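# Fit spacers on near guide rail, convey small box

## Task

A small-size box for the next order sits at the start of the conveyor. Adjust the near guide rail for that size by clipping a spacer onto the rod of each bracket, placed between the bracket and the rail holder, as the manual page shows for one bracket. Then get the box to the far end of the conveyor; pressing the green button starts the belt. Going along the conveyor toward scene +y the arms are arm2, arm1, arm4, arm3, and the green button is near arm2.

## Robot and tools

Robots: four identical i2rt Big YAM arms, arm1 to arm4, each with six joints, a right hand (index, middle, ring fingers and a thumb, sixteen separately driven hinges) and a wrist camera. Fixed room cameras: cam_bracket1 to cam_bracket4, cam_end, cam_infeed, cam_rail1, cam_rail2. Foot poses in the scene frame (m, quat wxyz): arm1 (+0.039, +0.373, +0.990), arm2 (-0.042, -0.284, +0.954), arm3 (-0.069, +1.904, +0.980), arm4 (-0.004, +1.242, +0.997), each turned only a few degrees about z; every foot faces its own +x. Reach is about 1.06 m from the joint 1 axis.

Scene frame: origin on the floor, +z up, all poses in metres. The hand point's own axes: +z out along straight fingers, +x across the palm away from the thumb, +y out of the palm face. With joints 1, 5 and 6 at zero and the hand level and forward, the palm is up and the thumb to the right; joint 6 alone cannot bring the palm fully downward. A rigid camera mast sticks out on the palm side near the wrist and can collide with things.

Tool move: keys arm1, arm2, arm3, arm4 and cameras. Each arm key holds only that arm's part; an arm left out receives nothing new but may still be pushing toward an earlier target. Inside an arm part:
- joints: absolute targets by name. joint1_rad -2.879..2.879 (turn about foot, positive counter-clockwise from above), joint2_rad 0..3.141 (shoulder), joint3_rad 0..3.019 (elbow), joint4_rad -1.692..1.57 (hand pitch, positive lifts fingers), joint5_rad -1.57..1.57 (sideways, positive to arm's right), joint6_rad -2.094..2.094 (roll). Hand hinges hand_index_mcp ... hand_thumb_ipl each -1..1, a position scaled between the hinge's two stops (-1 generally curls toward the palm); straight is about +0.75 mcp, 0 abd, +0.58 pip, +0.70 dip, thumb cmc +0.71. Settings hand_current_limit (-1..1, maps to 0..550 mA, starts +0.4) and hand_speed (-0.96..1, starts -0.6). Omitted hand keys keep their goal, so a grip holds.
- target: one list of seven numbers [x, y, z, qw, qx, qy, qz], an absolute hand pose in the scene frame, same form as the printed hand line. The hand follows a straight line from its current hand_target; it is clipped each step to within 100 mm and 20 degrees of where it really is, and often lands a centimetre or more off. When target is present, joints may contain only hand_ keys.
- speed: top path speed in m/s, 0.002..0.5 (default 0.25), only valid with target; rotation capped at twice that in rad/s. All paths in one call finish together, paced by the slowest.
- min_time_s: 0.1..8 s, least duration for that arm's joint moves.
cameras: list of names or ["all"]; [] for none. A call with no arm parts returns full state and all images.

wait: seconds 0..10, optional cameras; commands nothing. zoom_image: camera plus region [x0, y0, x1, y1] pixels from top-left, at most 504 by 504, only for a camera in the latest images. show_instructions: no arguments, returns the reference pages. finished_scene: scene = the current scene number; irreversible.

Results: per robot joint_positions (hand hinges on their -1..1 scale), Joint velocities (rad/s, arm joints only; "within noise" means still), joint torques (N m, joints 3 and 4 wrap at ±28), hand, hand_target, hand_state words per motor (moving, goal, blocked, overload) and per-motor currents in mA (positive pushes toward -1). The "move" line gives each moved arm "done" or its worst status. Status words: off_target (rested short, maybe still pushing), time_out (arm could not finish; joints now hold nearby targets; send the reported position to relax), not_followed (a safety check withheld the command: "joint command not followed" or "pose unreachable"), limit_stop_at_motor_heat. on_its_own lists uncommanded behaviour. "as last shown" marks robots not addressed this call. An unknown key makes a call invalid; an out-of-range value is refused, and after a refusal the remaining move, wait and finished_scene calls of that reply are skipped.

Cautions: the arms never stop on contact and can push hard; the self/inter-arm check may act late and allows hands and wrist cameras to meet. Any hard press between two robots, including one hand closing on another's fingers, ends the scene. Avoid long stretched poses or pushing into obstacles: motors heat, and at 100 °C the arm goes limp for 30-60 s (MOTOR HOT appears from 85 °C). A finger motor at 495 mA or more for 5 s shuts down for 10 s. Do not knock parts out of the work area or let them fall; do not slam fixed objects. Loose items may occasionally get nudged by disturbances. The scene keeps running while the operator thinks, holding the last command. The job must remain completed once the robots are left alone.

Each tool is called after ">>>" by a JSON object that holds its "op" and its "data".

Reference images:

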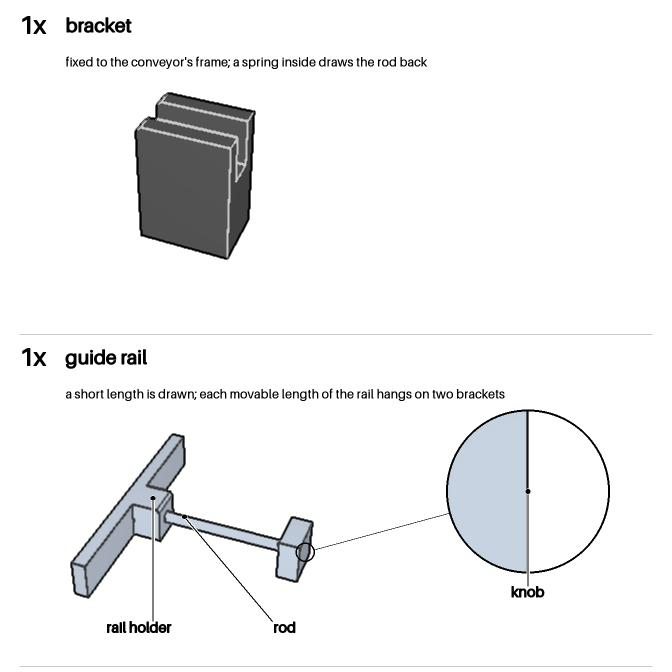

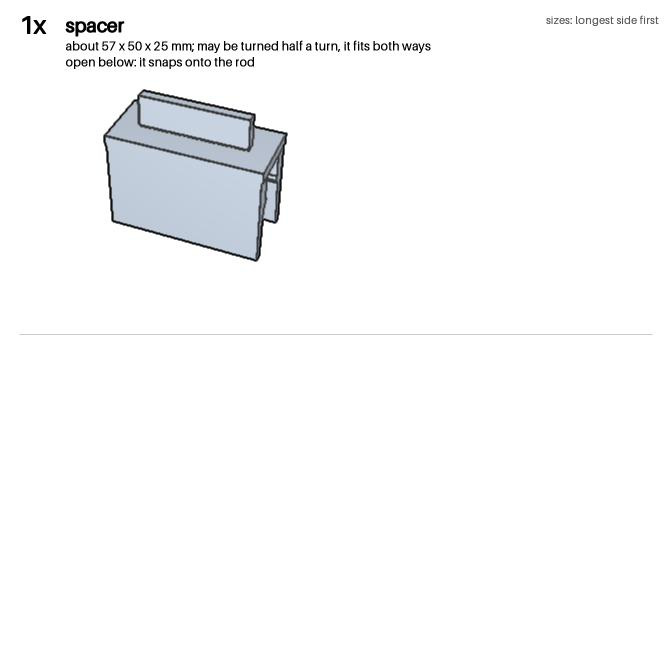

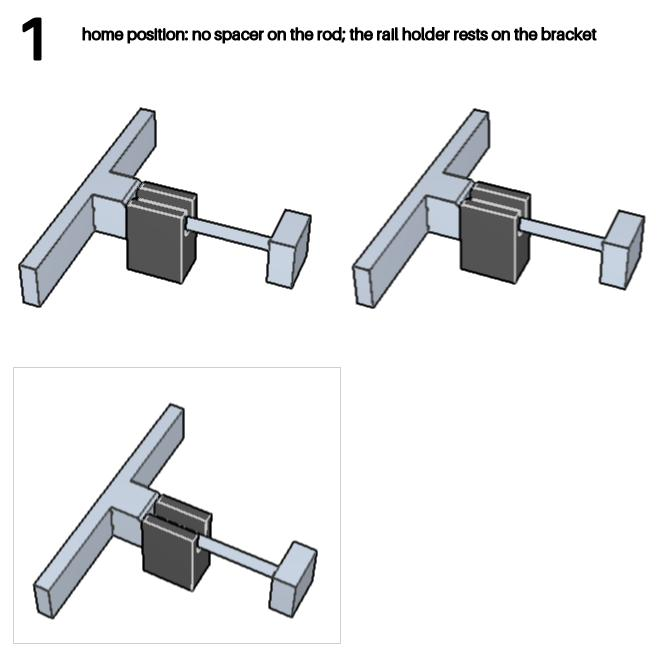

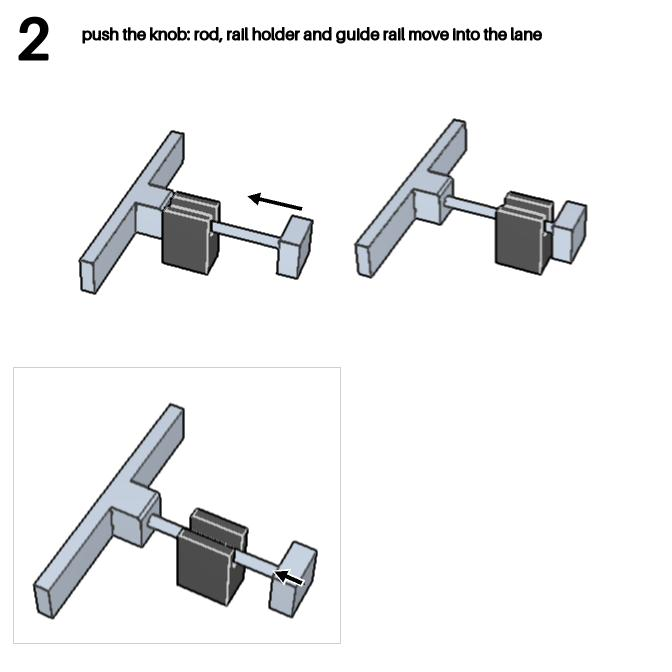

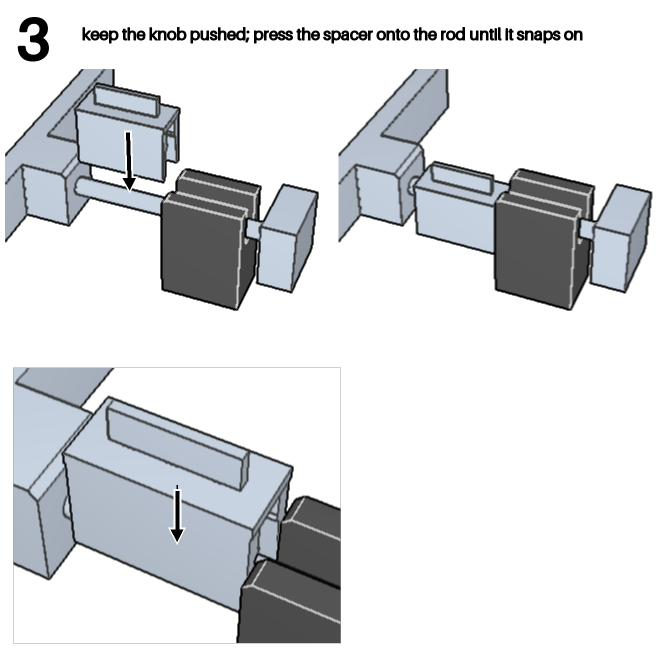

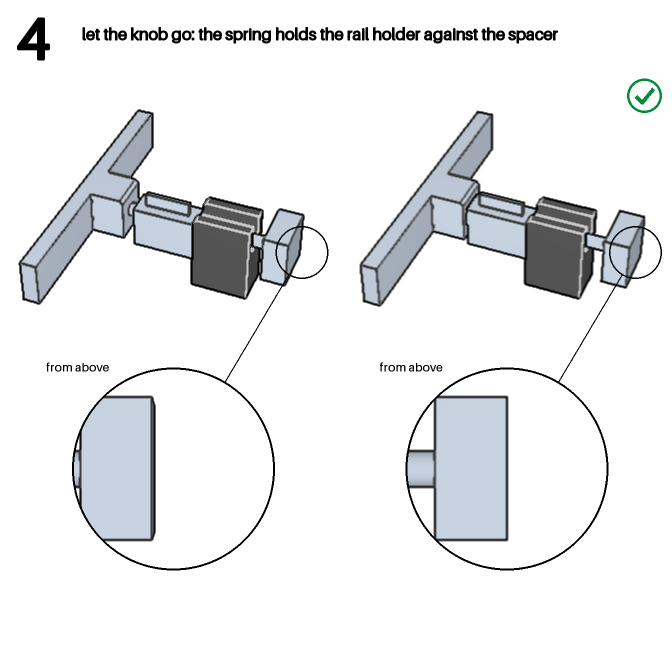

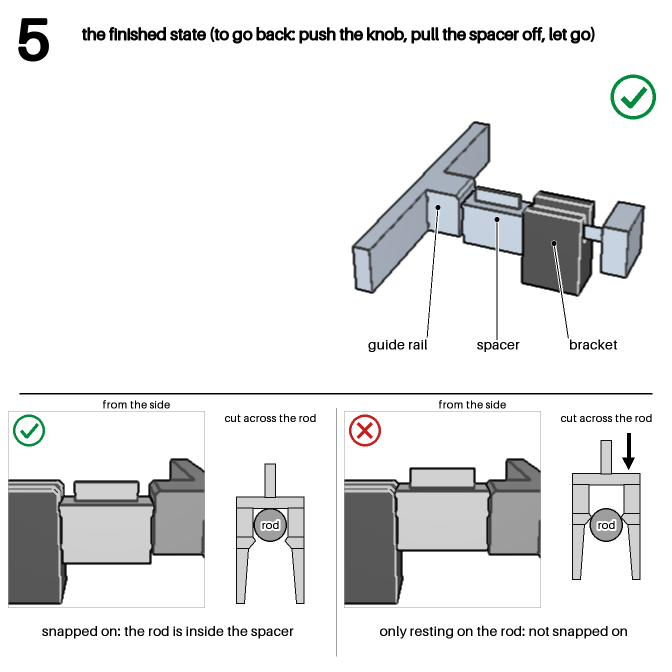

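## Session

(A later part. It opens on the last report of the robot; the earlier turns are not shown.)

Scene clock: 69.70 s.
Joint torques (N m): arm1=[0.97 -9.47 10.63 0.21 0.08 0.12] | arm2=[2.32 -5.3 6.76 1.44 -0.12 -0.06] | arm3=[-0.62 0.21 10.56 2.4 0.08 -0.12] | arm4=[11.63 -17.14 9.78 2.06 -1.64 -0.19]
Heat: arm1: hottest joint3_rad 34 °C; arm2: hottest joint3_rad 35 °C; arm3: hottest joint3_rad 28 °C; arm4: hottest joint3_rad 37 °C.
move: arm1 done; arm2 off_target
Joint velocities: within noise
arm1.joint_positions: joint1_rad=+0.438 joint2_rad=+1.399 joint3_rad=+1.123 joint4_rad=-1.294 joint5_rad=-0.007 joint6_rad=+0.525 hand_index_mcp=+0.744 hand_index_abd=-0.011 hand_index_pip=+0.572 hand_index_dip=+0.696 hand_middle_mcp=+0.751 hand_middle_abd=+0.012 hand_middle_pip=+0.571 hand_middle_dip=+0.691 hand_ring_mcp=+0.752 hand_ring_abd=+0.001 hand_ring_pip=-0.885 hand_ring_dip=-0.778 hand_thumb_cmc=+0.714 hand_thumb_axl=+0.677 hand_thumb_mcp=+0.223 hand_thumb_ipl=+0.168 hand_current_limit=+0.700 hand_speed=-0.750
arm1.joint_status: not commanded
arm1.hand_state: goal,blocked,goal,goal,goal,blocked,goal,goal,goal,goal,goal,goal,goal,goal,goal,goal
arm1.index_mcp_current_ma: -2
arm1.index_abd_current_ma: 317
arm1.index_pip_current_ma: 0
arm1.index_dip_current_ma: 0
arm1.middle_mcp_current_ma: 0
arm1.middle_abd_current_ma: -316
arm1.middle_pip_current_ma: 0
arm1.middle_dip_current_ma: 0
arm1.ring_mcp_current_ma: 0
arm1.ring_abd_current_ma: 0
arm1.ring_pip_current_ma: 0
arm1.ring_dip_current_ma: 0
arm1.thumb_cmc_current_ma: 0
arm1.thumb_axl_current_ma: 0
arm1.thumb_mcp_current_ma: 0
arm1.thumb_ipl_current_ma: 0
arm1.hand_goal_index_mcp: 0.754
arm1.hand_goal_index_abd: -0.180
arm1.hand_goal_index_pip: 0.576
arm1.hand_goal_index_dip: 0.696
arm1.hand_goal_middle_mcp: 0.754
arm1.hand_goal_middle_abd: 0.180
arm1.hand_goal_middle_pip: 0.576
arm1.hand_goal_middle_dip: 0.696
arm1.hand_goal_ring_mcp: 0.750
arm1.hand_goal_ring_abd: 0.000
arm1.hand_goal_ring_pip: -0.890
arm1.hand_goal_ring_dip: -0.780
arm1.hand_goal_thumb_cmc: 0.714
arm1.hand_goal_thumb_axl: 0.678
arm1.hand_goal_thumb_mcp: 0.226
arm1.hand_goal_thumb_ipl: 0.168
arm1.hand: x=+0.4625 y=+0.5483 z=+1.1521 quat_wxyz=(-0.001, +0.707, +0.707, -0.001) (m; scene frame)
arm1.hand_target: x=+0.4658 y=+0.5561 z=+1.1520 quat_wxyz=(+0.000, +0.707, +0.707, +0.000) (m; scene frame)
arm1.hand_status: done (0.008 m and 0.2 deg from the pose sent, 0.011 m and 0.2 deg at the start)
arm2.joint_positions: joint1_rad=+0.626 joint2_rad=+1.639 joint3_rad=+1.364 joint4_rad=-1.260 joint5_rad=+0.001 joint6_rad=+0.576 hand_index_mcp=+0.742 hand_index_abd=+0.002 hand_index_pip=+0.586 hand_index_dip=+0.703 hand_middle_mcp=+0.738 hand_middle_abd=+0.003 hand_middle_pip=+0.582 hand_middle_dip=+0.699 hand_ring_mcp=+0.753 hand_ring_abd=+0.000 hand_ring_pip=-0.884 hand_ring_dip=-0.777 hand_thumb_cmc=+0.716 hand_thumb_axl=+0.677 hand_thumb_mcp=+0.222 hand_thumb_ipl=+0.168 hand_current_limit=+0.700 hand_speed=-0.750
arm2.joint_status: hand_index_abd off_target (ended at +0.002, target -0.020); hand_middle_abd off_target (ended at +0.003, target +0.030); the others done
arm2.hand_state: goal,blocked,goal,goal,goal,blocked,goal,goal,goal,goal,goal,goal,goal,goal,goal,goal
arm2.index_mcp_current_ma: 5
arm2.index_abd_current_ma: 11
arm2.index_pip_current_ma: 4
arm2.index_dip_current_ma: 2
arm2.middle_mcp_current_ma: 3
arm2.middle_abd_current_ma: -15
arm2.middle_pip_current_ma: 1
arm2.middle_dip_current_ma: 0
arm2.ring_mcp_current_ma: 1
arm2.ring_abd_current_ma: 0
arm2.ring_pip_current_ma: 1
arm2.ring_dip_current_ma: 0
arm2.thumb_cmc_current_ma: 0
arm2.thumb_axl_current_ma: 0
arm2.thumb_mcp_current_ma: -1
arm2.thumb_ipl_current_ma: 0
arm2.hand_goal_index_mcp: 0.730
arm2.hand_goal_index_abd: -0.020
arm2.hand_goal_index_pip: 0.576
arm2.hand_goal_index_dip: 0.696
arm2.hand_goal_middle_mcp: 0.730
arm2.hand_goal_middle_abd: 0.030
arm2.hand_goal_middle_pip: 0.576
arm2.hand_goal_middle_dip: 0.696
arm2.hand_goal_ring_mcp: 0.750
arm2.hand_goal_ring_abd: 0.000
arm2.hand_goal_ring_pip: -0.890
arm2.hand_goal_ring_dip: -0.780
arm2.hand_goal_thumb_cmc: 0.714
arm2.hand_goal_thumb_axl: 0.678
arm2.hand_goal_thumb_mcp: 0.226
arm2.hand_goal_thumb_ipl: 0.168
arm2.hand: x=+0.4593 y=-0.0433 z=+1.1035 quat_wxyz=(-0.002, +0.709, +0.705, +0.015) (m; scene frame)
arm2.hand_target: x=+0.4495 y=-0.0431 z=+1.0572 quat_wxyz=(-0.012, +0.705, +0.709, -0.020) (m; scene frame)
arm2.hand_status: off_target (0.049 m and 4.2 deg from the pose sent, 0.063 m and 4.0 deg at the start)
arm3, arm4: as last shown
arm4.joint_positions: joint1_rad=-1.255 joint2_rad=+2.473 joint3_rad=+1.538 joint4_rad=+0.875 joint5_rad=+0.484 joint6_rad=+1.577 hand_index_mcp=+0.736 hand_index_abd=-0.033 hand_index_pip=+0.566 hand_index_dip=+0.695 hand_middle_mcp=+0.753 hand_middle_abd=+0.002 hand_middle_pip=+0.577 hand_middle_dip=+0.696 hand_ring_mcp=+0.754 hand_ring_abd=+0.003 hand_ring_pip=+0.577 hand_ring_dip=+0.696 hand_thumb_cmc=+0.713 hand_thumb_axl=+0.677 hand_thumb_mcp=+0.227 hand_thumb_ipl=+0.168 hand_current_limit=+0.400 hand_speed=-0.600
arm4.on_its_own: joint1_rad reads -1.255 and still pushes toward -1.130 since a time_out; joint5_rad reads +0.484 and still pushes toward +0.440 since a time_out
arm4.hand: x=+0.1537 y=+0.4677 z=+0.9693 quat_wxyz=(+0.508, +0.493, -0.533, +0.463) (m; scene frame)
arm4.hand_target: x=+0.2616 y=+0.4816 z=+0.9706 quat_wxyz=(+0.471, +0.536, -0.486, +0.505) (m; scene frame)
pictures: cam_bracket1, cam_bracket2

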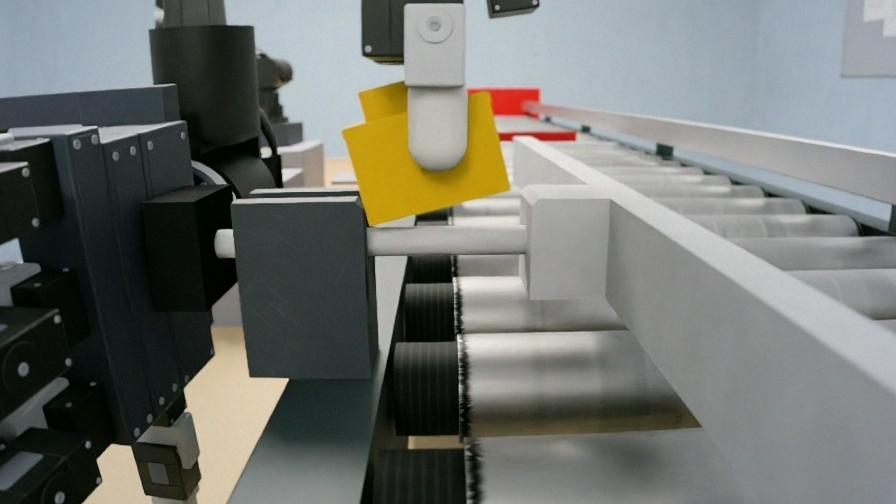

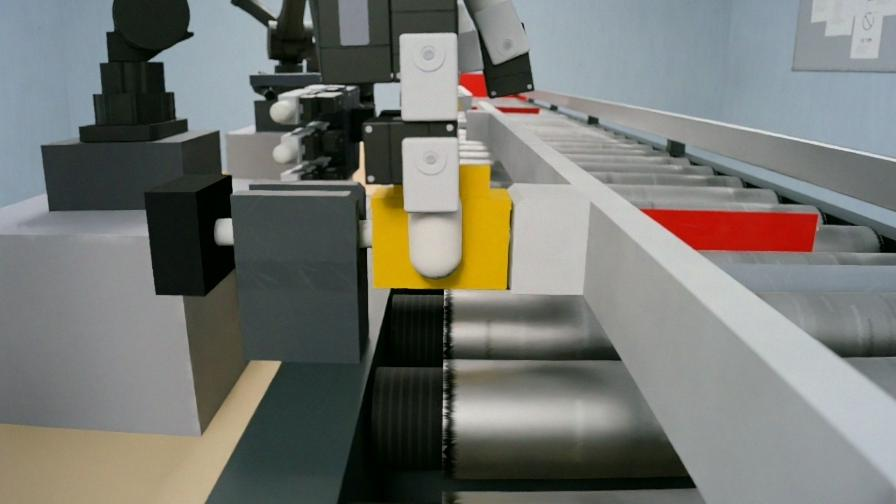

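>>> {"op": "move", "data": {"arm2": {"target": [0.453, -0.041, 1.045, -0.012, 0.705, 0.709, -0.02], "speed": 0.05}, "arm1": {"target": [0.470, 0.557, 1.140, 0, 0.7071, 0.7071, 0], "speed": 0.06}, "cameras": ["cam_bracket1", "cam_bracket2"]}}

Scene clock: 74.47 s.
Joint torques (N m): arm1=[1.08 -9.58 9.52 0.59 0.07 0.11] | arm2=[2.37 -4.37 6.49 1.96 -0.29 -0.16] | arm3=[-0.67 0.21 10.56 2.4 0.08 -0.12] | arm4=[11.52 -17.14 9.72 2.07 -1.64 -0.19]
Heat: arm1: hottest joint3_rad 35 °C; arm2: hottest joint3_rad 35 °C; arm3: hottest joint3_rad 28 °C; arm4: hottest joint3_rad 37 °C.
move: arm1 done; arm2 off_target
Joint velocities: within noise
arm1.joint_positions: joint1_rad=+0.438 joint2_rad=+1.421 joint3_rad=+1.123 joint4_rad=-1.270 joint5_rad=-0.007 joint6_rad=+0.525 hand_index_mcp=+0.744 hand_index_abd=-0.011 hand_index_pip=+0.572 hand_index_dip=+0.696 hand_middle_mcp=+0.757 hand_middle_abd=+0.012 hand_middle_pip=+0.577 hand_middle_dip=+0.695 hand_ring_mcp=+0.752 hand_ring_abd=+0.001 hand_ring_pip=-0.885 hand_ring_dip=-0.778 hand_thumb_cmc=+0.714 hand_thumb_axl=+0.677 hand_thumb_mcp=+0.223 hand_thumb_ipl=+0.168 hand_current_limit=+0.700 hand_speed=-0.750
arm1.joint_status: not commanded
arm1.hand_state: goal,blocked,goal,goal,goal,blocked,goal,goal,goal,goal,goal,goal,goal,goal,goal,goal
arm1.index_mcp_current_ma: -2
arm1.index_abd_current_ma: 317
arm1.index_pip_current_ma: 0
arm1.index_dip_current_ma: 0
arm1.middle_mcp_current_ma: 0
arm1.middle_abd_current_ma: -316
arm1.middle_pip_current_ma: 0
arm1.middle_dip_current_ma: 0
arm1.ring_mcp_current_ma: 0
arm1.ring_abd_current_ma: 0
arm1.ring_pip_current_ma: 0
arm1.ring_dip_current_ma: 0
arm1.thumb_cmc_current_ma: 0
arm1.thumb_axl_current_ma: 0
arm1.thumb_mcp_current_ma: 0
arm1.thumb_ipl_current_ma: 0
arm1.hand_goal_index_mcp: 0.754
arm1.hand_goal_index_abd: -0.180
arm1.hand_goal_index_pip: 0.576
arm1.hand_goal_index_dip: 0.696
arm1.hand_goal_middle_mcp: 0.754
arm1.hand_goal_middle_abd: 0.180
arm1.hand_goal_middle_pip: 0.576
arm1.hand_goal_middle_dip: 0.696
arm1.hand_goal_ring_mcp: 0.750
arm1.hand_goal_ring_abd: 0.000
arm1.hand_goal_ring_pip: -0.890
arm1.hand_goal_ring_dip: -0.780
arm1.hand_goal_thumb_cmc: 0.714
arm1.hand_goal_thumb_axl: 0.678
arm1.hand_goal_thumb_mcp: 0.226
arm1.hand_goal_thumb_ipl: 0.168
arm1.hand: x=+0.4682 y=+0.5515 z=+1.1439 quat_wxyz=(-0.001, +0.707, +0.707, +0.000) (m; scene frame)
arm1.hand_target: x=+0.4699 y=+0.5570 z=+1.1401 quat_wxyz=(+0.000, +0.707, +0.707, +0.000) (m; scene frame)
arm1.hand_status: done (0.007 m and 0.1 deg from the pose sent, 0.017 m and 0.2 deg at the start)
arm2.joint_positions: joint1_rad=+0.626 joint2_rad=+1.634 joint3_rad=+1.354 joint4_rad=-1.245 joint5_rad=+0.004 joint6_rad=+0.576 hand_index_mcp=+0.750 hand_index_abd=+0.003 hand_index_pip=+0.591 hand_index_dip=+0.705 hand_middle_mcp=+0.746 hand_middle_abd=+0.003 hand_middle_pip=+0.587 hand_middle_dip=+0.701 hand_ring_mcp=+0.753 hand_ring_abd=+0.000 hand_ring_pip=-0.884 hand_ring_dip=-0.777 hand_thumb_cmc=+0.716 hand_thumb_axl=+0.677 hand_thumb_mcp=+0.222 hand_thumb_ipl=+0.168 hand_current_limit=+0.700 hand_speed=-0.750
arm2.joint_status: not commanded
arm2.hand_state: blocked,blocked,goal,goal,goal,blocked,goal,goal,goal,goal,goal,goal,goal,goal,goal,goal
arm2.index_mcp_current_ma: 13
arm2.index_abd_current_ma: 11
arm2.index_pip_current_ma: 7
arm2.index_dip_current_ma: 3
arm2.middle_mcp_current_ma: 9
arm2.middle_abd_current_ma: -15
arm2.middle_pip_current_ma: 4
arm2.middle_dip_current_ma: 1
arm2.ring_mcp_current_ma: 1
arm2.ring_abd_current_ma: 0
arm2.ring_pip_current_ma: 1
arm2.ring_dip_current_ma: 0
arm2.thumb_cmc_current_ma: 0
arm2.thumb_axl_current_ma: 0
arm2.thumb_mcp_current_ma: -1
arm2.thumb_ipl_current_ma: 0
arm2.hand_goal_index_mcp: 0.730
arm2.hand_goal_index_abd: -0.020
arm2.hand_goal_index_pip: 0.576
arm2.hand_goal_index_dip: 0.696
arm2.hand_goal_middle_mcp: 0.730
arm2.hand_goal_middle_abd: 0.030
arm2.hand_goal_middle_pip: 0.576
arm2.hand_goal_middle_dip: 0.696
arm2.hand_goal_ring_mcp: 0.750
arm2.hand_goal_ring_abd: 0.000
arm2.hand_goal_ring_pip: -0.890
arm2.hand_goal_ring_dip: -0.780
arm2.hand_goal_thumb_cmc: 0.714
arm2.hand_goal_thumb_axl: 0.678
arm2.hand_goal_thumb_mcp: 0.226
arm2.hand_goal_thumb_ipl: 0.168
arm2.hand: x=+0.4598 y=-0.0436 z=+1.1035 quat_wxyz=(+0.001, +0.709, +0.705, +0.020) (m; scene frame)
arm2.hand_target: x=+0.4492 y=-0.0434 z=+1.0482 quat_wxyz=(-0.012, +0.705, +0.709, -0.020) (m; scene frame)
arm2.hand_status: off_target (0.059 m and 4.8 deg from the pose sent, 0.059 m and 4.2 deg at the start)
arm3: as last shown
arm4.joint_positions: joint1_rad=-1.255 joint2_rad=+2.473 joint3_rad=+1.538 joint4_rad=+0.875 joint5_rad=+0.484 joint6_rad=+1.577 hand_index_mcp=+0.736 hand_index_abd=-0.033 hand_index_pip=+0.566 hand_index_dip=+0.695 hand_middle_mcp=+0.753 hand_middle_abd=+0.002 hand_middle_pip=+0.577 hand_middle_dip=+0.696 hand_ring_mcp=+0.754 hand_ring_abd=+0.003 hand_ring_pip=+0.577 hand_ring_dip=+0.696 hand_thumb_cmc=+0.713 hand_thumb_axl=+0.677 hand_thumb_mcp=+0.227 hand_thumb_ipl=+0.168 hand_current_limit=+0.400 hand_speed=-0.600
arm4.joint_status: not commanded
arm4.hand_state: goal,blocked,goal,goal,goal,goal,goal,goal,goal,goal,goal,goal,goal,goal,goal,goal
arm4.index_mcp_current_ma: -55
arm4.index_abd_current_ma: -88
arm4.index_pip_current_ma: -24
arm4.index_dip_current_ma: -2
arm4.middle_mcp_current_ma: -2
arm4.middle_abd_current_ma: 3
arm4.middle_pip_current_ma: 1
arm4.middle_dip_current_ma: 0
arm4.ring_mcp_current_ma: 0
arm4.ring_abd_current_ma: 4
arm4.ring_pip_current_ma: 1
arm4.ring_dip_current_ma: 0
arm4.thumb_cmc_current_ma: -2
arm4.thumb_axl_current_ma: -1
arm4.thumb_mcp_current_ma: 1
arm4.thumb_ipl_current_ma: -1
arm4.hand_goal_index_mcp: 0.754
arm4.hand_goal_index_abd: 0.000
arm4.hand_goal_index_pip: 0.576
arm4.hand_goal_index_dip: 0.696
arm4.hand_goal_middle_mcp: 0.754
arm4.hand_goal_middle_abd: 0.000
arm4.hand_goal_middle_pip: 0.576
arm4.hand_goal_middle_dip: 0.696
arm4.hand_goal_ring_mcp: 0.754
arm4.hand_goal_ring_abd: 0.000
arm4.hand_goal_ring_pip: 0.576
arm4.hand_goal_ring_dip: 0.696
arm4.hand_goal_thumb_cmc: 0.714
arm4.hand_goal_thumb_axl: 0.678
arm4.hand_goal_thumb_mcp: 0.226
arm4.hand_goal_thumb_ipl: 0.168
arm4.on_its_own: joint1_rad reads -1.255 and still pushes toward -1.130 since a time_out; joint5_rad reads +0.484 and still pushes toward +0.440 since a time_out
arm4.hand: x=+0.1537 y=+0.4677 z=+0.9693 quat_wxyz=(+0.508, +0.493, -0.533, +0.463) (m; scene frame)
arm4.hand_target: x=+0.2616 y=+0.4816 z=+0.9706 quat_wxyz=(+0.471, +0.536, -0.486, +0.505) (m; scene frame)
arm4.hand_status: not commanded
pictures: cam_bracket1, cam_bracket2

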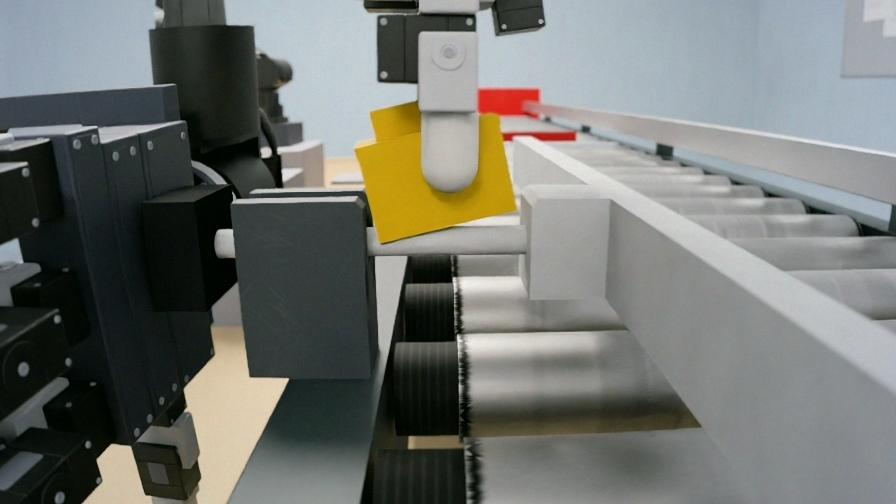

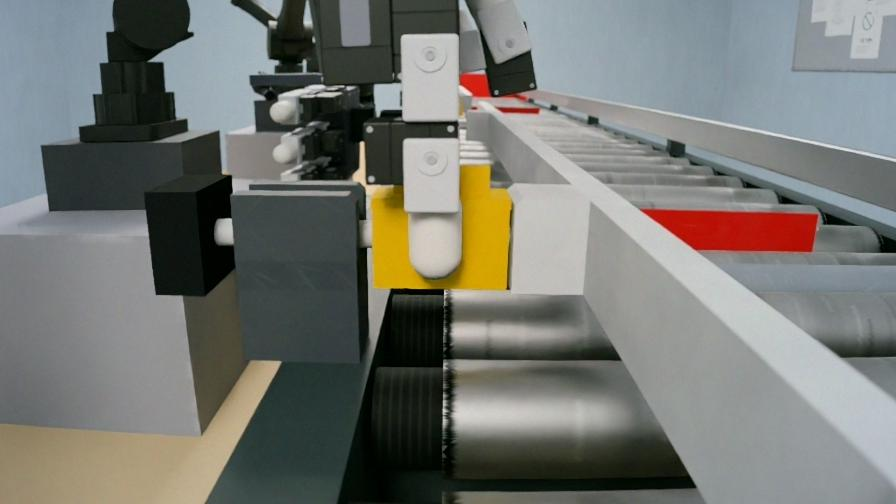

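>>> {"op": "move", "data": {"arm2": {"target": [0.453, -0.041, 1.025, -0.012, 0.705, 0.709, -0.02], "speed": 0.05}, "arm1": {"target": [0.472, 0.553, 1.132, 0, 0.7071, 0.7071, 0], "speed": 0.06}, "cameras": ["cam_bracket1", "cam_bracket2"]}}

>>> {"op": "zoom_image", "data": {"camera": "cam_bracket2", "region": [320, 100, 560, 320]}}

Scene clock: 75.60 s.
Joint torques (N m): arm1=[-0.32 -9.47 8.06 0.92 0.06 -0.01] | arm2=[2.26 -3.31 6.43 1.74 -0.48 -0.01] | arm3=[-0.62 0.21 10.56 2.4 0.08 -0.12] | arm4=[11.63 -17.14 9.76 2.1 -1.59 -0.19]
Heat: arm1: hottest joint3_rad 35 °C; arm2: hottest joint3_rad 35 °C; arm3: hottest joint3_rad 28 °C; arm4: hottest joint3_rad 37 °C.
move: arm1 off_target; arm2 off_target
Joint velocities: within noise
arm1.joint_positions: joint1_rad=+0.438 joint2_rad=+1.425 joint3_rad=+1.123 joint4_rad=-1.255 joint5_rad=-0.007 joint6_rad=+0.525 hand_index_mcp=+0.746 hand_index_abd=-0.012 hand_index_pip=+0.573 hand_index_dip=+0.696 hand_middle_mcp=+0.765 hand_middle_abd=+0.012 hand_middle_pip=+0.582 hand_middle_dip=+0.698 hand_ring_mcp=+0.752 hand_ring_abd=+0.001 hand_ring_pip=-0.885 hand_ring_dip=-0.778 hand_thumb_cmc=+0.714 hand_thumb_axl=+0.677 hand_thumb_mcp=+0.223 hand_thumb_ipl=+0.168 hand_current_limit=+0.700 hand_speed=-0.750
arm1.joint_status: not commanded
arm1.hand_state: goal,blocked,goal,goal,goal,blocked,goal,goal,goal,goal,goal,goal,goal,goal,goal,goal
arm1.index_mcp_current_ma: -1
arm1.index_abd_current_ma: 316
arm1.index_pip_current_ma: 0
arm1.index_dip_current_ma: 0
arm1.middle_mcp_current_ma: 2
arm1.middle_abd_current_ma: -316
arm1.middle_pip_current_ma: 1
arm1.middle_dip_current_ma: 0
arm1.ring_mcp_current_ma: 0
arm1.ring_abd_current_ma: 0
arm1.ring_pip_current_ma: 0
arm1.ring_dip_current_ma: 0
arm1.thumb_cmc_current_ma: 0
arm1.thumb_axl_current_ma: 0
arm1.thumb_mcp_current_ma: 0
arm1.thumb_ipl_current_ma: 0
arm1.hand_goal_index_mcp: 0.754
arm1.hand_goal_index_abd: -0.180
arm1.hand_goal_index_pip: 0.576
arm1.hand_goal_index_dip: 0.696
arm1.hand_goal_middle_mcp: 0.754
arm1.hand_goal_middle_abd: 0.180
arm1.hand_goal_middle_pip: 0.576
arm1.hand_goal_middle_dip: 0.696
arm1.hand_goal_ring_mcp: 0.750
arm1.hand_goal_ring_abd: 0.000
arm1.hand_goal_ring_pip: -0.890
arm1.hand_goal_ring_dip: -0.780
arm1.hand_goal_thumb_cmc: 0.714
arm1.hand_goal_thumb_axl: 0.678
arm1.hand_goal_thumb_mcp: 0.226
arm1.hand_goal_thumb_ipl: 0.168
arm1.hand: x=+0.4716 y=+0.5534 z=+1.1434 quat_wxyz=(+0.001, +0.707, +0.707, +0.005) (m; scene frame)
arm1.hand_target: x=+0.4718 y=+0.5530 z=+1.1322 quat_wxyz=(+0.000, +0.707, +0.707, +0.000) (m; scene frame)
arm1.hand_status: off_target (0.011 m and 0.6 deg from the pose sent, 0.013 m and 0.1 deg at the start)
arm2.joint_positions: joint1_rad=+0.626 joint2_rad=+1.628 joint3_rad=+1.319 joint4_rad=-1.192 joint5_rad=+0.009 joint6_rad=+0.576 hand_index_mcp=+0.760 hand_index_abd=+0.009 hand_index_pip=+0.599 hand_index_dip=+0.711 hand_middle_mcp=+0.743 hand_middle_abd=+0.011 hand_middle_pip=+0.589 hand_middle_dip=+0.706 hand_ring_mcp=+0.753 hand_ring_abd=+0.000 hand_ring_pip=-0.885 hand_ring_dip=-0.777 hand_thumb_cmc=+0.716 hand_thumb_axl=+0.677 hand_thumb_mcp=+0.221 hand_thumb_ipl=+0.167 hand_current_limit=+0.700 hand_speed=-0.750
arm2.joint_status: not commanded
arm2.hand_state: blocked,blocked,blocked,goal,goal,goal,goal,goal,goal,goal,goal,goal,goal,goal,goal,goal
arm2.index_mcp_current_ma: 25
arm2.index_abd_current_ma: 18
arm2.index_pip_current_ma: 15
arm2.index_dip_current_ma: 7
arm2.middle_mcp_current_ma: 6
arm2.middle_abd_current_ma: -8
arm2.middle_pip_current_ma: 6
arm2.middle_dip_current_ma: 3
arm2.ring_mcp_current_ma: 0
arm2.ring_abd_current_ma: 0
arm2.ring_pip_current_ma: 1
arm2.ring_dip_current_ma: 0
arm2.thumb_cmc_current_ma: 0
arm2.thumb_axl_current_ma: 0
arm2.thumb_mcp_current_ma: -2
arm2.thumb_ipl_current_ma: 0
arm2.hand_goal_index_mcp: 0.730
arm2.hand_goal_index_abd: -0.020
arm2.hand_goal_index_pip: 0.576
arm2.hand_goal_index_dip: 0.696
arm2.hand_goal_middle_mcp: 0.730
arm2.hand_goal_middle_abd: 0.030
arm2.hand_goal_middle_pip: 0.576
arm2.hand_goal_middle_dip: 0.696
arm2.hand_goal_ring_mcp: 0.750
arm2.hand_goal_ring_abd: 0.000
arm2.hand_goal_ring_pip: -0.890
arm2.hand_goal_ring_dip: -0.780
arm2.hand_goal_thumb_cmc: 0.714
arm2.hand_goal_thumb_axl: 0.678
arm2.hand_goal_thumb_mcp: 0.226
arm2.hand_goal_thumb_ipl: 0.168
arm2.hand: x=+0.4604 y=-0.0441 z=+1.0955 quat_wxyz=(+0.006, +0.709, +0.704, +0.031) (m; scene frame)
arm2.hand_target: x=+0.4475 y=-0.0446 z=+1.0297 quat_wxyz=(-0.012, +0.705, +0.709, -0.020) (m; scene frame)
arm2.hand_status: off_target (0.071 m and 6.2 deg from the pose sent, 0.079 m and 4.8 deg at the start)
arm3, arm4: as last shown
arm4.joint_positions: joint1_rad=-1.255 joint2_rad=+2.473 joint3_rad=+1.538 joint4_rad=+0.875 joint5_rad=+0.483 joint6_rad=+1.576 hand_index_mcp=+0.736 hand_index_abd=-0.033 hand_index_pip=+0.566 hand_index_dip=+0.695 hand_middle_mcp=+0.753 hand_middle_abd=+0.002 hand_middle_pip=+0.577 hand_middle_dip=+0.696 hand_ring_mcp=+0.754 hand_ring_abd=+0.003 hand_ring_pip=+0.577 hand_ring_dip=+0.696 hand_thumb_cmc=+0.713 hand_thumb_axl=+0.677 hand_thumb_mcp=+0.227 hand_thumb_ipl=+0.168 hand_current_limit=+0.400 hand_speed=-0.600
arm4.on_its_own: joint1_rad reads -1.255 and still pushes toward -1.130 since a time_out; joint5_rad reads +0.483 and still pushes toward +0.440 since a time_out
arm4.hand: x=+0.1538 y=+0.4676 z=+0.9693 quat_wxyz=(+0.508, +0.494, -0.532, +0.463) (m; scene frame)
arm4.hand_target: x=+0.2617 y=+0.4817 z=+0.9706 quat_wxyz=(+0.471, +0.536, -0.486, +0.505) (m; scene frame)
pictures: cam_bracket1, cam_bracket2

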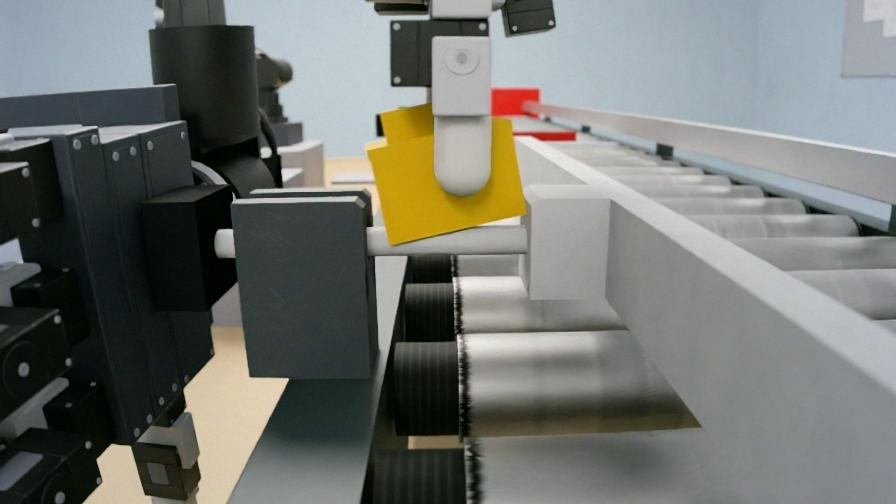

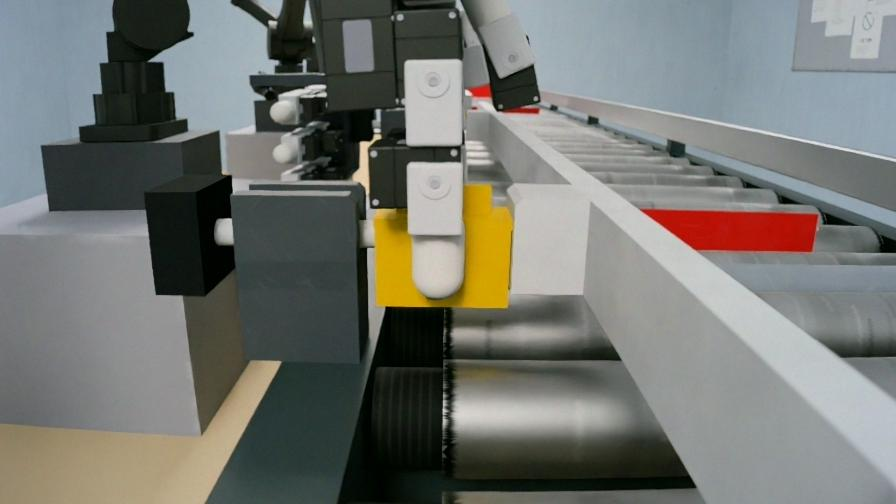

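Scaled by 2.100 from the camera's 896x504 image, which has a finer 1280x720 frame.

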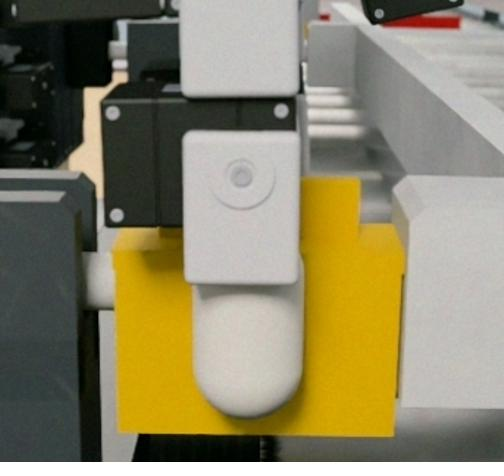

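>>> {"op": "move", "data": {"arm2": {"target": [0.455, -0.0415, 1.085, -0.006, 0.706, 0.708, -0.01], "speed": 0.08}, "arm1": {"target": [0.484, 0.551, 1.138, 0, 0.7071, 0.7071, 0], "speed": 0.06}, "cameras": ["cam_bracket1"]}}

>>> {"op": "move", "data": {"arm2": {"joints": {"hand_index_abd": 0.15, "hand_middle_abd": -0.15}}, "cameras": ["cam_bracket2"]}}

Scene clock: 76.97 s.
Joint torques (N m): arm1=[-0.97 -9.88 11.14 0.14 0.04 -0.12] | arm2=[1.9 -6.42 12.11 -0.98 0.04 -0.1] | arm3=[-0.67 0.26 10.55 2.4 0.08 -0.12] | arm4=[11.75 -17.08 9.73 2.06 -1.59 -0.18]
Heat: arm1: hottest joint3_rad 35 °C; arm2: hottest joint3_rad 35 °C; arm3: hottest joint3_rad 28 °C; arm4: hottest joint3_rad 37 °C.
move: arm1 off_target; arm2 off_target
Joint velocities: within noise
arm1.joint_positions: joint1_rad=+0.429 joint2_rad=+1.446 joint3_rad=+1.123 joint4_rad=-1.255 joint5_rad=-0.006 joint6_rad=+0.516 hand_index_mcp=+0.747 hand_index_abd=-0.012 hand_index_pip=+0.573 hand_index_dip=+0.696 hand_middle_mcp=+0.758 hand_middle_abd=+0.012 hand_middle_pip=+0.581 hand_middle_dip=+0.698 hand_ring_mcp=+0.752 hand_ring_abd=+0.001 hand_ring_pip=-0.885 hand_ring_dip=-0.778 hand_thumb_cmc=+0.714 hand_thumb_axl=+0.677 hand_thumb_mcp=+0.223 hand_thumb_ipl=+0.168 hand_current_limit=+0.700 hand_speed=-0.750
arm1.joint_status: not commanded
arm1.hand_state: goal,blocked,goal,goal,goal,blocked,goal,goal,goal,goal,goal,goal,goal,goal,goal,goal
arm1.index_mcp_current_ma: -1
arm1.index_abd_current_ma: 316
arm1.index_pip_current_ma: 0
arm1.index_dip_current_ma: 0
arm1.middle_mcp_current_ma: 0
arm1.middle_abd_current_ma: -316
arm1.middle_pip_current_ma: 0
arm1.middle_dip_current_ma: 0
arm1.ring_mcp_current_ma: 0
arm1.ring_abd_current_ma: 0
arm1.ring_pip_current_ma: 0
arm1.ring_dip_current_ma: 0
arm1.thumb_cmc_current_ma: 0
arm1.thumb_axl_current_ma: 0
arm1.thumb_mcp_current_ma: 0
arm1.thumb_ipl_current_ma: 0
arm1.hand_goal_index_mcp: 0.754
arm1.hand_goal_index_abd: -0.180
arm1.hand_goal_index_pip: 0.576
arm1.hand_goal_index_dip: 0.696
arm1.hand_goal_middle_mcp: 0.754
arm1.hand_goal_middle_abd: 0.180
arm1.hand_goal_middle_pip: 0.576
arm1.hand_goal_middle_dip: 0.696
arm1.hand_goal_ring_mcp: 0.750
arm1.hand_goal_ring_abd: 0.000
arm1.hand_goal_ring_pip: -0.890
arm1.hand_goal_ring_dip: -0.780
arm1.hand_goal_thumb_cmc: 0.714
arm1.hand_goal_thumb_axl: 0.678
arm1.hand_goal_thumb_mcp: 0.226
arm1.hand_goal_thumb_ipl: 0.168
arm1.hand: x=+0.4738 y=+0.5504 z=+1.1342 quat_wxyz=(-0.001, +0.707, +0.707, -0.005) (m; scene frame)
arm1.hand_target: x=+0.4838 y=+0.5509 z=+1.1381 quat_wxyz=(+0.000, +0.707, +0.707, +0.000) (m; scene frame)
arm1.hand_status: off_target (0.011 m and 0.6 deg from the pose sent, 0.014 m and 0.6 deg at the start)
arm2.joint_positions: joint1_rad=+0.628 joint2_rad=+1.637 joint3_rad=+1.344 joint4_rad=-1.249 joint5_rad=+0.004 joint6_rad=+0.576 hand_index_mcp=+0.725 hand_index_abd=+0.000 hand_index_pip=+0.576 hand_index_dip=+0.699 hand_middle_mcp=+0.709 hand_middle_abd=+0.003 hand_middle_pip=+0.568 hand_middle_dip=+0.697 hand_ring_mcp=+0.753 hand_ring_abd=+0.000 hand_ring_pip=-0.885 hand_ring_dip=-0.777 hand_thumb_cmc=+0.716 hand_thumb_axl=+0.677 hand_thumb_mcp=+0.221 hand_thumb_ipl=+0.167 hand_current_limit=+0.700 hand_speed=-0.750
arm2.joint_status: not commanded
arm2.hand_state: goal,blocked,goal,goal,blocked,blocked,goal,goal,goal,goal,goal,goal,goal,goal,goal,goal
arm2.index_mcp_current_ma: -1
arm2.index_abd_current_ma: 9
arm2.index_pip_current_ma: 0
arm2.index_dip_current_ma: 1
arm2.middle_mcp_current_ma: -14
arm2.middle_abd_current_ma: -15
arm2.middle_pip_current_ma: -2
arm2.middle_dip_current_ma: 0
arm2.ring_mcp_current_ma: 0
arm2.ring_abd_current_ma: 0
arm2.ring_pip_current_ma: 1
arm2.ring_dip_current_ma: 0
arm2.thumb_cmc_current_ma: 0
arm2.thumb_axl_current_ma: 0
arm2.thumb_mcp_current_ma: -2
arm2.thumb_ipl_current_ma: 0
arm2.hand_goal_index_mcp: 0.730
arm2.hand_goal_index_abd: -0.020
arm2.hand_goal_index_pip: 0.576
arm2.hand_goal_index_dip: 0.696
arm2.hand_goal_middle_mcp: 0.730
arm2.hand_goal_middle_abd: 0.030
arm2.hand_goal_middle_pip: 0.576
arm2.hand_goal_middle_dip: 0.696
arm2.hand_goal_ring_mcp: 0.750
arm2.hand_goal_ring_abd: 0.000
arm2.hand_goal_ring_pip: -0.890
arm2.hand_goal_ring_dip: -0.780
arm2.hand_goal_thumb_cmc: 0.714
arm2.hand_goal_thumb_axl: 0.678
arm2.hand_goal_thumb_mcp: 0.226
arm2.hand_goal_thumb_ipl: 0.168
arm2.hand: x=+0.4555 y=-0.0455 z=+1.0974 quat_wxyz=(-0.001, +0.709, +0.705, +0.011) (m; scene frame)
arm2.hand_target: x=+0.4547 y=-0.0417 z=+1.0850 quat_wxyz=(-0.006, +0.706, +0.708, -0.010) (m; scene frame)
arm2.hand_status: off_target (0.013 m and 2.5 deg from the pose sent, 0.012 m and 4.9 deg at the start)
arm3, arm4: as last shown
arm4.joint_positions: joint1_rad=-1.256 joint2_rad=+2.473 joint3_rad=+1.538 joint4_rad=+0.875 joint5_rad=+0.482 joint6_rad=+1.576 hand_index_mcp=+0.736 hand_index_abd=-0.033 hand_index_pip=+0.566 hand_index_dip=+0.695 hand_middle_mcp=+0.753 hand_middle_abd=+0.002 hand_middle_pip=+0.577 hand_middle_dip=+0.696 hand_ring_mcp=+0.754 hand_ring_abd=+0.003 hand_ring_pip=+0.577 hand_ring_dip=+0.696 hand_thumb_cmc=+0.713 hand_thumb_axl=+0.677 hand_thumb_mcp=+0.227 hand_thumb_ipl=+0.168 hand_current_limit=+0.400 hand_speed=-0.600
arm4.on_its_own: joint1_rad reads -1.256 and still pushes toward -1.130 since a time_out; joint5_rad reads +0.482 and still pushes toward +0.440 since a time_out
arm4.hand: x=+0.1536 y=+0.4675 z=+0.9693 quat_wxyz=(+0.508, +0.494, -0.532, +0.463) (m; scene frame)
arm4.hand_target: x=+0.2616 y=+0.4816 z=+0.9706 quat_wxyz=(+0.471, +0.536, -0.486, +0.505) (m; scene frame)
pictures: cam_bracket1

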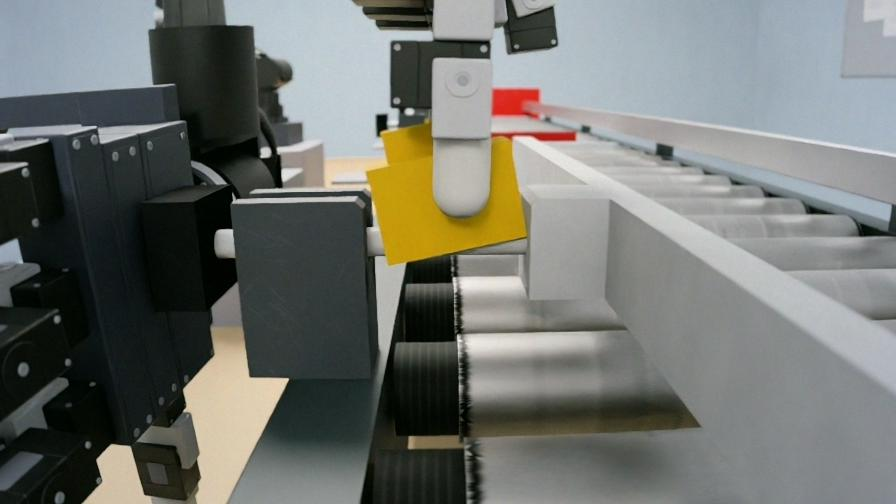

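Scene clock: 77.60 s.
Joint torques (N m): arm1=[-0.73 -10.11 11.17 0.2 0.02 -0.13] | arm2=[2.78 -7.12 12.07 -0.43 0.09 -0.03] | arm3=[-0.62 0.26 10.55 2.39 0.08 -0.12] | arm4=[11.81 -17.2 9.7 2.11 -1.58 -0.19]
Heat: arm1: hottest joint3_rad 35 °C; arm2: hottest joint3_rad 35 °C; arm3: hottest joint3_rad 28 °C; arm4: hottest joint3_rad 37 °C.
move: arm2 done
Joint velocities: within noise
arm1, arm3, arm4: as last shown
arm1.joint_positions: joint1_rad=+0.429 joint2_rad=+1.446 joint3_rad=+1.123 joint4_rad=-1.255 joint5_rad=-0.006 joint6_rad=+0.515 hand_index_mcp=+0.747 hand_index_abd=-0.012 hand_index_pip=+0.573 hand_index_dip=+0.696 hand_middle_mcp=+0.758 hand_middle_abd=+0.012 hand_middle_pip=+0.581 hand_middle_dip=+0.698 hand_ring_mcp=+0.752 hand_ring_abd=+0.001 hand_ring_pip=-0.885 hand_ring_dip=-0.778 hand_thumb_cmc=+0.714 hand_thumb_axl=+0.677 hand_thumb_mcp=+0.223 hand_thumb_ipl=+0.168 hand_current_limit=+0.700 hand_speed=-0.750
arm1.hand_target: x=+0.4838 y=+0.5510 z=+1.1381 quat_wxyz=(+0.000, +0.707, +0.707, +0.000) (m; scene frame)
arm2.joint_positions: joint1_rad=+0.628 joint2_rad=+1.645 joint3_rad=+1.344 joint4_rad=-1.263 joint5_rad=+0.004 joint6_rad=+0.576 hand_index_mcp=+0.726 hand_index_abd=+0.145 hand_index_pip=+0.576 hand_index_dip=+0.699 hand_middle_mcp=+0.721 hand_middle_abd=-0.156 hand_middle_pip=+0.572 hand_middle_dip=+0.697 hand_ring_mcp=+0.753 hand_ring_abd=+0.000 hand_ring_pip=-0.885 hand_ring_dip=-0.777 hand_thumb_cmc=+0.716 hand_thumb_axl=+0.677 hand_thumb_mcp=+0.221 hand_thumb_ipl=+0.167 hand_current_limit=+0.700 hand_speed=-0.750
arm2.joint_status: all done
arm2.hand_state: goal,goal,goal,goal,goal,goal,goal,goal,goal,goal,goal,goal,goal,goal,goal,goal
arm2.index_mcp_current_ma: -1
arm2.index_abd_current_ma: -1
arm2.index_pip_current_ma: 0
arm2.index_dip_current_ma: 0
arm2.middle_mcp_current_ma: -3
arm2.middle_abd_current_ma: -1
arm2.middle_pip_current_ma: -1
arm2.middle_dip_current_ma: 0
arm2.ring_mcp_current_ma: 0
arm2.ring_abd_current_ma: 0
arm2.ring_pip_current_ma: 1
arm2.ring_dip_current_ma: 0
arm2.thumb_cmc_current_ma: 0
arm2.thumb_axl_current_ma: 0
arm2.thumb_mcp_current_ma: -2
arm2.thumb_ipl_current_ma: 0
arm2.hand_goal_index_mcp: 0.730
arm2.hand_goal_index_abd: 0.150
arm2.hand_goal_index_pip: 0.576
arm2.hand_goal_index_dip: 0.696
arm2.hand_goal_middle_mcp: 0.730
arm2.hand_goal_middle_abd: -0.150
arm2.hand_goal_middle_pip: 0.576
arm2.hand_goal_middle_dip: 0.696
arm2.hand_goal_ring_mcp: 0.750
arm2.hand_goal_ring_abd: 0.000
arm2.hand_goal_ring_pip: -0.890
arm2.hand_goal_ring_dip: -0.780
arm2.hand_goal_thumb_cmc: 0.714
arm2.hand_goal_thumb_axl: 0.678
arm2.hand_goal_thumb_mcp: 0.226
arm2.hand_goal_thumb_ipl: 0.168
arm2.hand: x=+0.4526 y=-0.0472 z=+1.0921 quat_wxyz=(-0.004, +0.709, +0.705, +0.000) (m; scene frame)
arm2.hand_target: x=+0.4547 y=-0.0417 z=+1.0851 quat_wxyz=(-0.006, +0.706, +0.708, -0.010) (m; scene frame)
arm2.hand_status: not commanded
arm4.on_its_own: joint1_rad reads -1.256 and still pushes toward -1.130 since a time_out; joint5_rad reads +0.482 and still pushes toward +0.440 since a time_out
pictures: cam_bracket2

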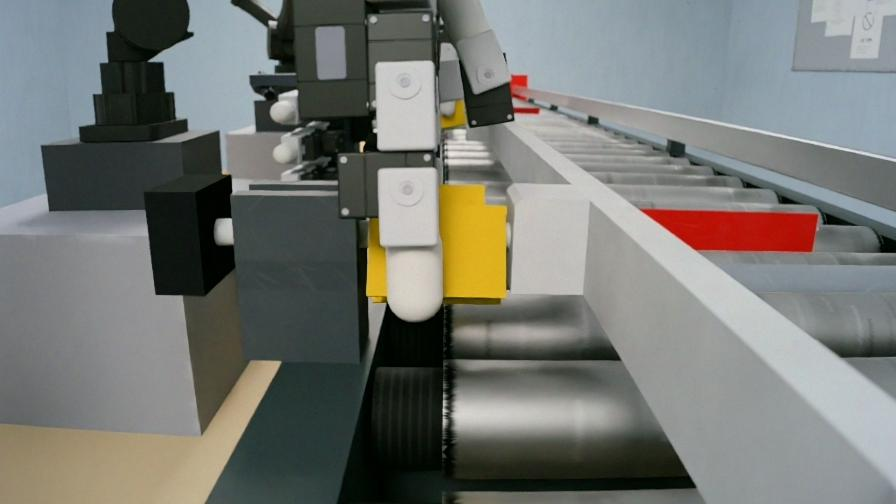

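>>> {"op": "move", "data": {"arm2": {"target": [0.456, -0.036, 1.095, -0.006, 0.706, 0.708, -0.01], "speed": 0.1, "joints": {"hand_index_abd": 0.2, "hand_middle_abd": -0.2}}, "cameras": ["cam_bracket2", "cam_rail1"]}}

>>> {"op": "zoom_image", "data": {"camera": "cam_rail1", "region": [540, 180, 660, 320]}}

Scene clock: 78.83 s.
Joint torques (N m): arm1=[-0.73 -10.11 11.21 0.21 0.06 -0.11] | arm2=[2.37 -7.65 13.98 -0.47 0.05 0.06] | arm3=[-0.62 0.26 10.55 2.39 0.08 -0.12] | arm4=[11.63 -17.03 9.77 2.09 -1.57 -0.19]
Heat: arm1: hottest joint3_rad 35 °C; arm2: hottest joint3_rad 35 °C; arm3: hottest joint3_rad 28 °C; arm4: hottest joint3_rad 37 °C.
move: arm2 off_target
Joint velocities: within noise
arm1, arm4: as last shown
arm2.joint_positions: joint1_rad=+0.630 joint2_rad=+1.651 joint3_rad=+1.354 joint4_rad=-1.286 joint5_rad=+0.004 joint6_rad=+0.576 hand_index_mcp=+0.726 hand_index_abd=+0.194 hand_index_pip=+0.576 hand_index_dip=+0.699 hand_middle_mcp=+0.711 hand_middle_abd=-0.201 hand_middle_pip=+0.568 hand_middle_dip=+0.697 hand_ring_mcp=+0.753 hand_ring_abd=+0.000 hand_ring_pip=-0.885 hand_ring_dip=-0.777 hand_thumb_cmc=+0.716 hand_thumb_axl=+0.677 hand_thumb_mcp=+0.221 hand_thumb_ipl=+0.167 hand_current_limit=+0.700 hand_speed=-0.750
arm2.joint_status: all done
arm2.hand_state: goal,goal,goal,goal,goal,goal,goal,goal,goal,goal,goal,goal,goal,goal,goal,goal
arm2.index_mcp_current_ma: -1
arm2.index_abd_current_ma: -1
arm2.index_pip_current_ma: 0
arm2.index_dip_current_ma: 0
arm2.middle_mcp_current_ma: -12
arm2.middle_abd_current_ma: 0
arm2.middle_pip_current_ma: -2
arm2.middle_dip_current_ma: 0
arm2.ring_mcp_current_ma: 0
arm2.ring_abd_current_ma: 0
arm2.ring_pip_current_ma: 1
arm2.ring_dip_current_ma: 0
arm2.thumb_cmc_current_ma: 0
arm2.thumb_axl_current_ma: 0
arm2.thumb_mcp_current_ma: -2
arm2.thumb_ipl_current_ma: 0
arm2.hand_goal_index_mcp: 0.730
arm2.hand_goal_index_abd: 0.200
arm2.hand_goal_index_pip: 0.576
arm2.hand_goal_index_dip: 0.696
arm2.hand_goal_middle_mcp: 0.730
arm2.hand_goal_middle_abd: -0.200
arm2.hand_goal_middle_pip: 0.576
arm2.hand_goal_middle_dip: 0.696
arm2.hand_goal_ring_mcp: 0.750
arm2.hand_goal_ring_abd: 0.000
arm2.hand_goal_ring_pip: -0.890
arm2.hand_goal_ring_dip: -0.780
arm2.hand_goal_thumb_cmc: 0.714
arm2.hand_goal_thumb_axl: 0.678
arm2.hand_goal_thumb_mcp: 0.226
arm2.hand_goal_thumb_ipl: 0.168
arm2.hand: x=+0.4505 y=-0.0472 z=+1.0921 quat_wxyz=(-0.005, +0.708, +0.706, -0.009) (m; scene frame)
arm2.hand_target: x=+0.4556 y=-0.0362 z=+1.0950 quat_wxyz=(-0.006, +0.706, +0.708, -0.010) (m; scene frame)
arm2.hand_status: off_target (0.013 m and 0.3 deg from the pose sent, 0.012 m and 1.3 deg at the start)
arm3.joint_positions: joint1_rad=-0.110 joint2_rad=+0.617 joint3_rad=+1.398 joint4_rad=-1.196 joint5_rad=-0.056 joint6_rad=+1.147 hand_index_mcp=+0.754 hand_index_abd=+0.001 hand_index_pip=+0.577 hand_index_dip=+0.696 hand_middle_mcp=+0.754 hand_middle_abd=+0.001 hand_middle_pip=+0.577 hand_middle_dip=+0.696 hand_ring_mcp=+0.754 hand_ring_abd=+0.001 hand_ring_pip=+0.577 hand_ring_dip=+0.696 hand_thumb_cmc=+0.714 hand_thumb_axl=+0.677 hand_thumb_mcp=+0.226 hand_thumb_ipl=+0.168 hand_current_limit=+0.400 hand_speed=-0.600
arm3.joint_status: not commanded
arm3.hand_state: goal,goal,goal,goal,goal,goal,goal,goal,goal,goal,goal,goal,goal,goal,goal,goal
arm3.index_mcp_current_ma: 0
arm3.index_abd_current_ma: 1
arm3.index_pip_current_ma: 1
arm3.index_dip_current_ma: 0
arm3.middle_mcp_current_ma: 0
arm3.middle_abd_current_ma: 0
arm3.middle_pip_current_ma: 1
arm3.middle_dip_current_ma: 0
arm3.ring_mcp_current_ma: 0
arm3.ring_abd_current_ma: 0
arm3.ring_pip_current_ma: 1
arm3.ring_dip_current_ma: 0
arm3.thumb_cmc_current_ma: 0
arm3.thumb_axl_current_ma: -1
arm3.thumb_mcp_current_ma: 0
arm3.thumb_ipl_current_ma: 0
arm3.hand_goal_index_mcp: 0.754
arm3.hand_goal_index_abd: 0.000
arm3.hand_goal_index_pip: 0.576
arm3.hand_goal_index_dip: 0.696
arm3.hand_goal_middle_mcp: 0.754
arm3.hand_goal_middle_abd: 0.000
arm3.hand_goal_middle_pip: 0.576
arm3.hand_goal_middle_dip: 0.696
arm3.hand_goal_ring_mcp: 0.754
arm3.hand_goal_ring_abd: 0.000
arm3.hand_goal_ring_pip: 0.576
arm3.hand_goal_ring_dip: 0.696
arm3.hand_goal_thumb_cmc: 0.714
arm3.hand_goal_thumb_axl: 0.678
arm3.hand_goal_thumb_mcp: 0.226
arm3.hand_goal_thumb_ipl: 0.168
arm3.hand: x=+0.1726 y=+1.7872 z=+1.5663 quat_wxyz=(+0.135, +0.827, +0.125, +0.531) (m; scene frame)
arm3.hand_target: x=+0.1690 y=+1.7877 z=+1.5790 quat_wxyz=(+0.139, +0.819, +0.125, +0.543) (m; scene frame)
arm3.hand_status: not commanded
arm4.on_its_own: joint1_rad reads -1.256 and still pushes toward -1.130 since a time_out; joint5_rad reads +0.482 and still pushes toward +0.440 since a time_out
pictures: cam_bracket2, cam_rail1

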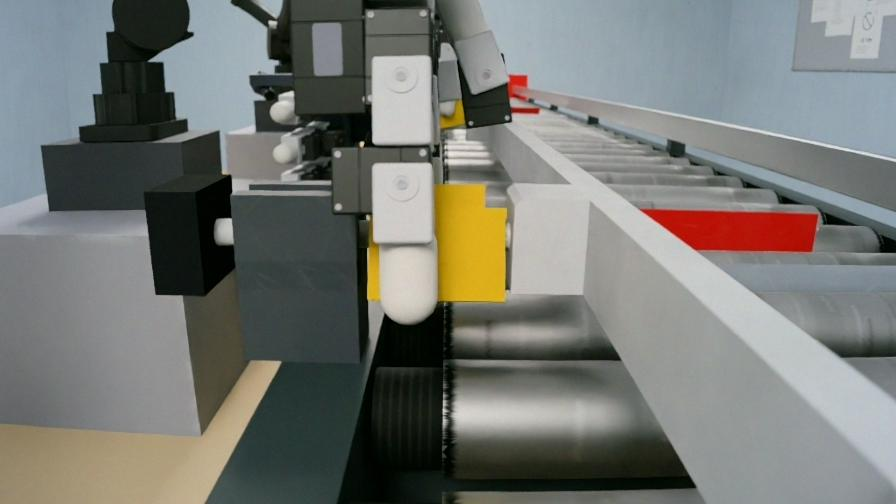

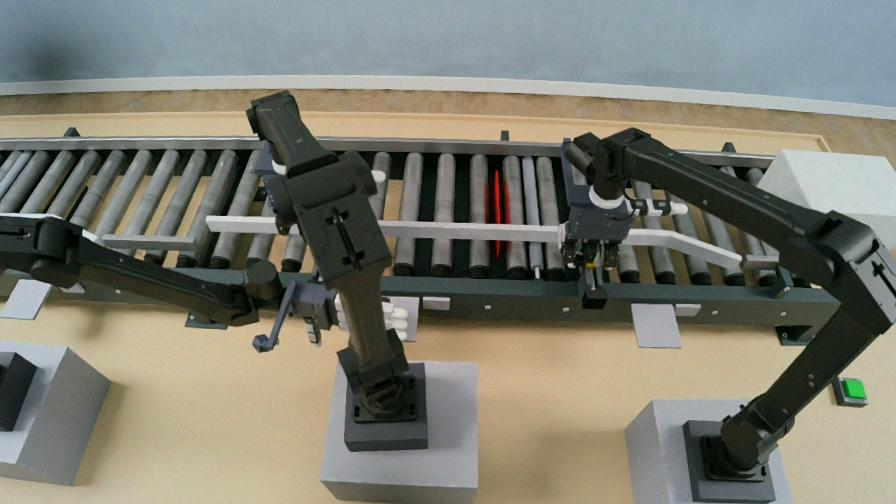

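Scaled by 3.600 from the camera's 896x504 image, which has a finer 1280x720 frame.

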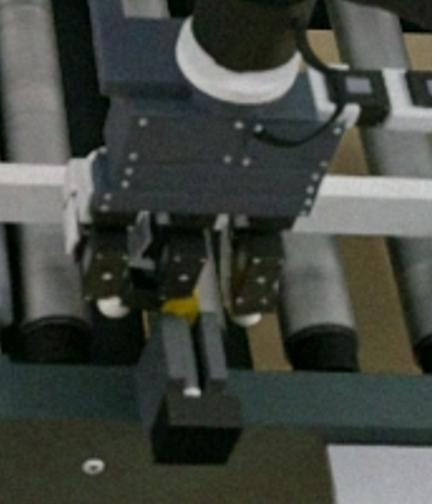

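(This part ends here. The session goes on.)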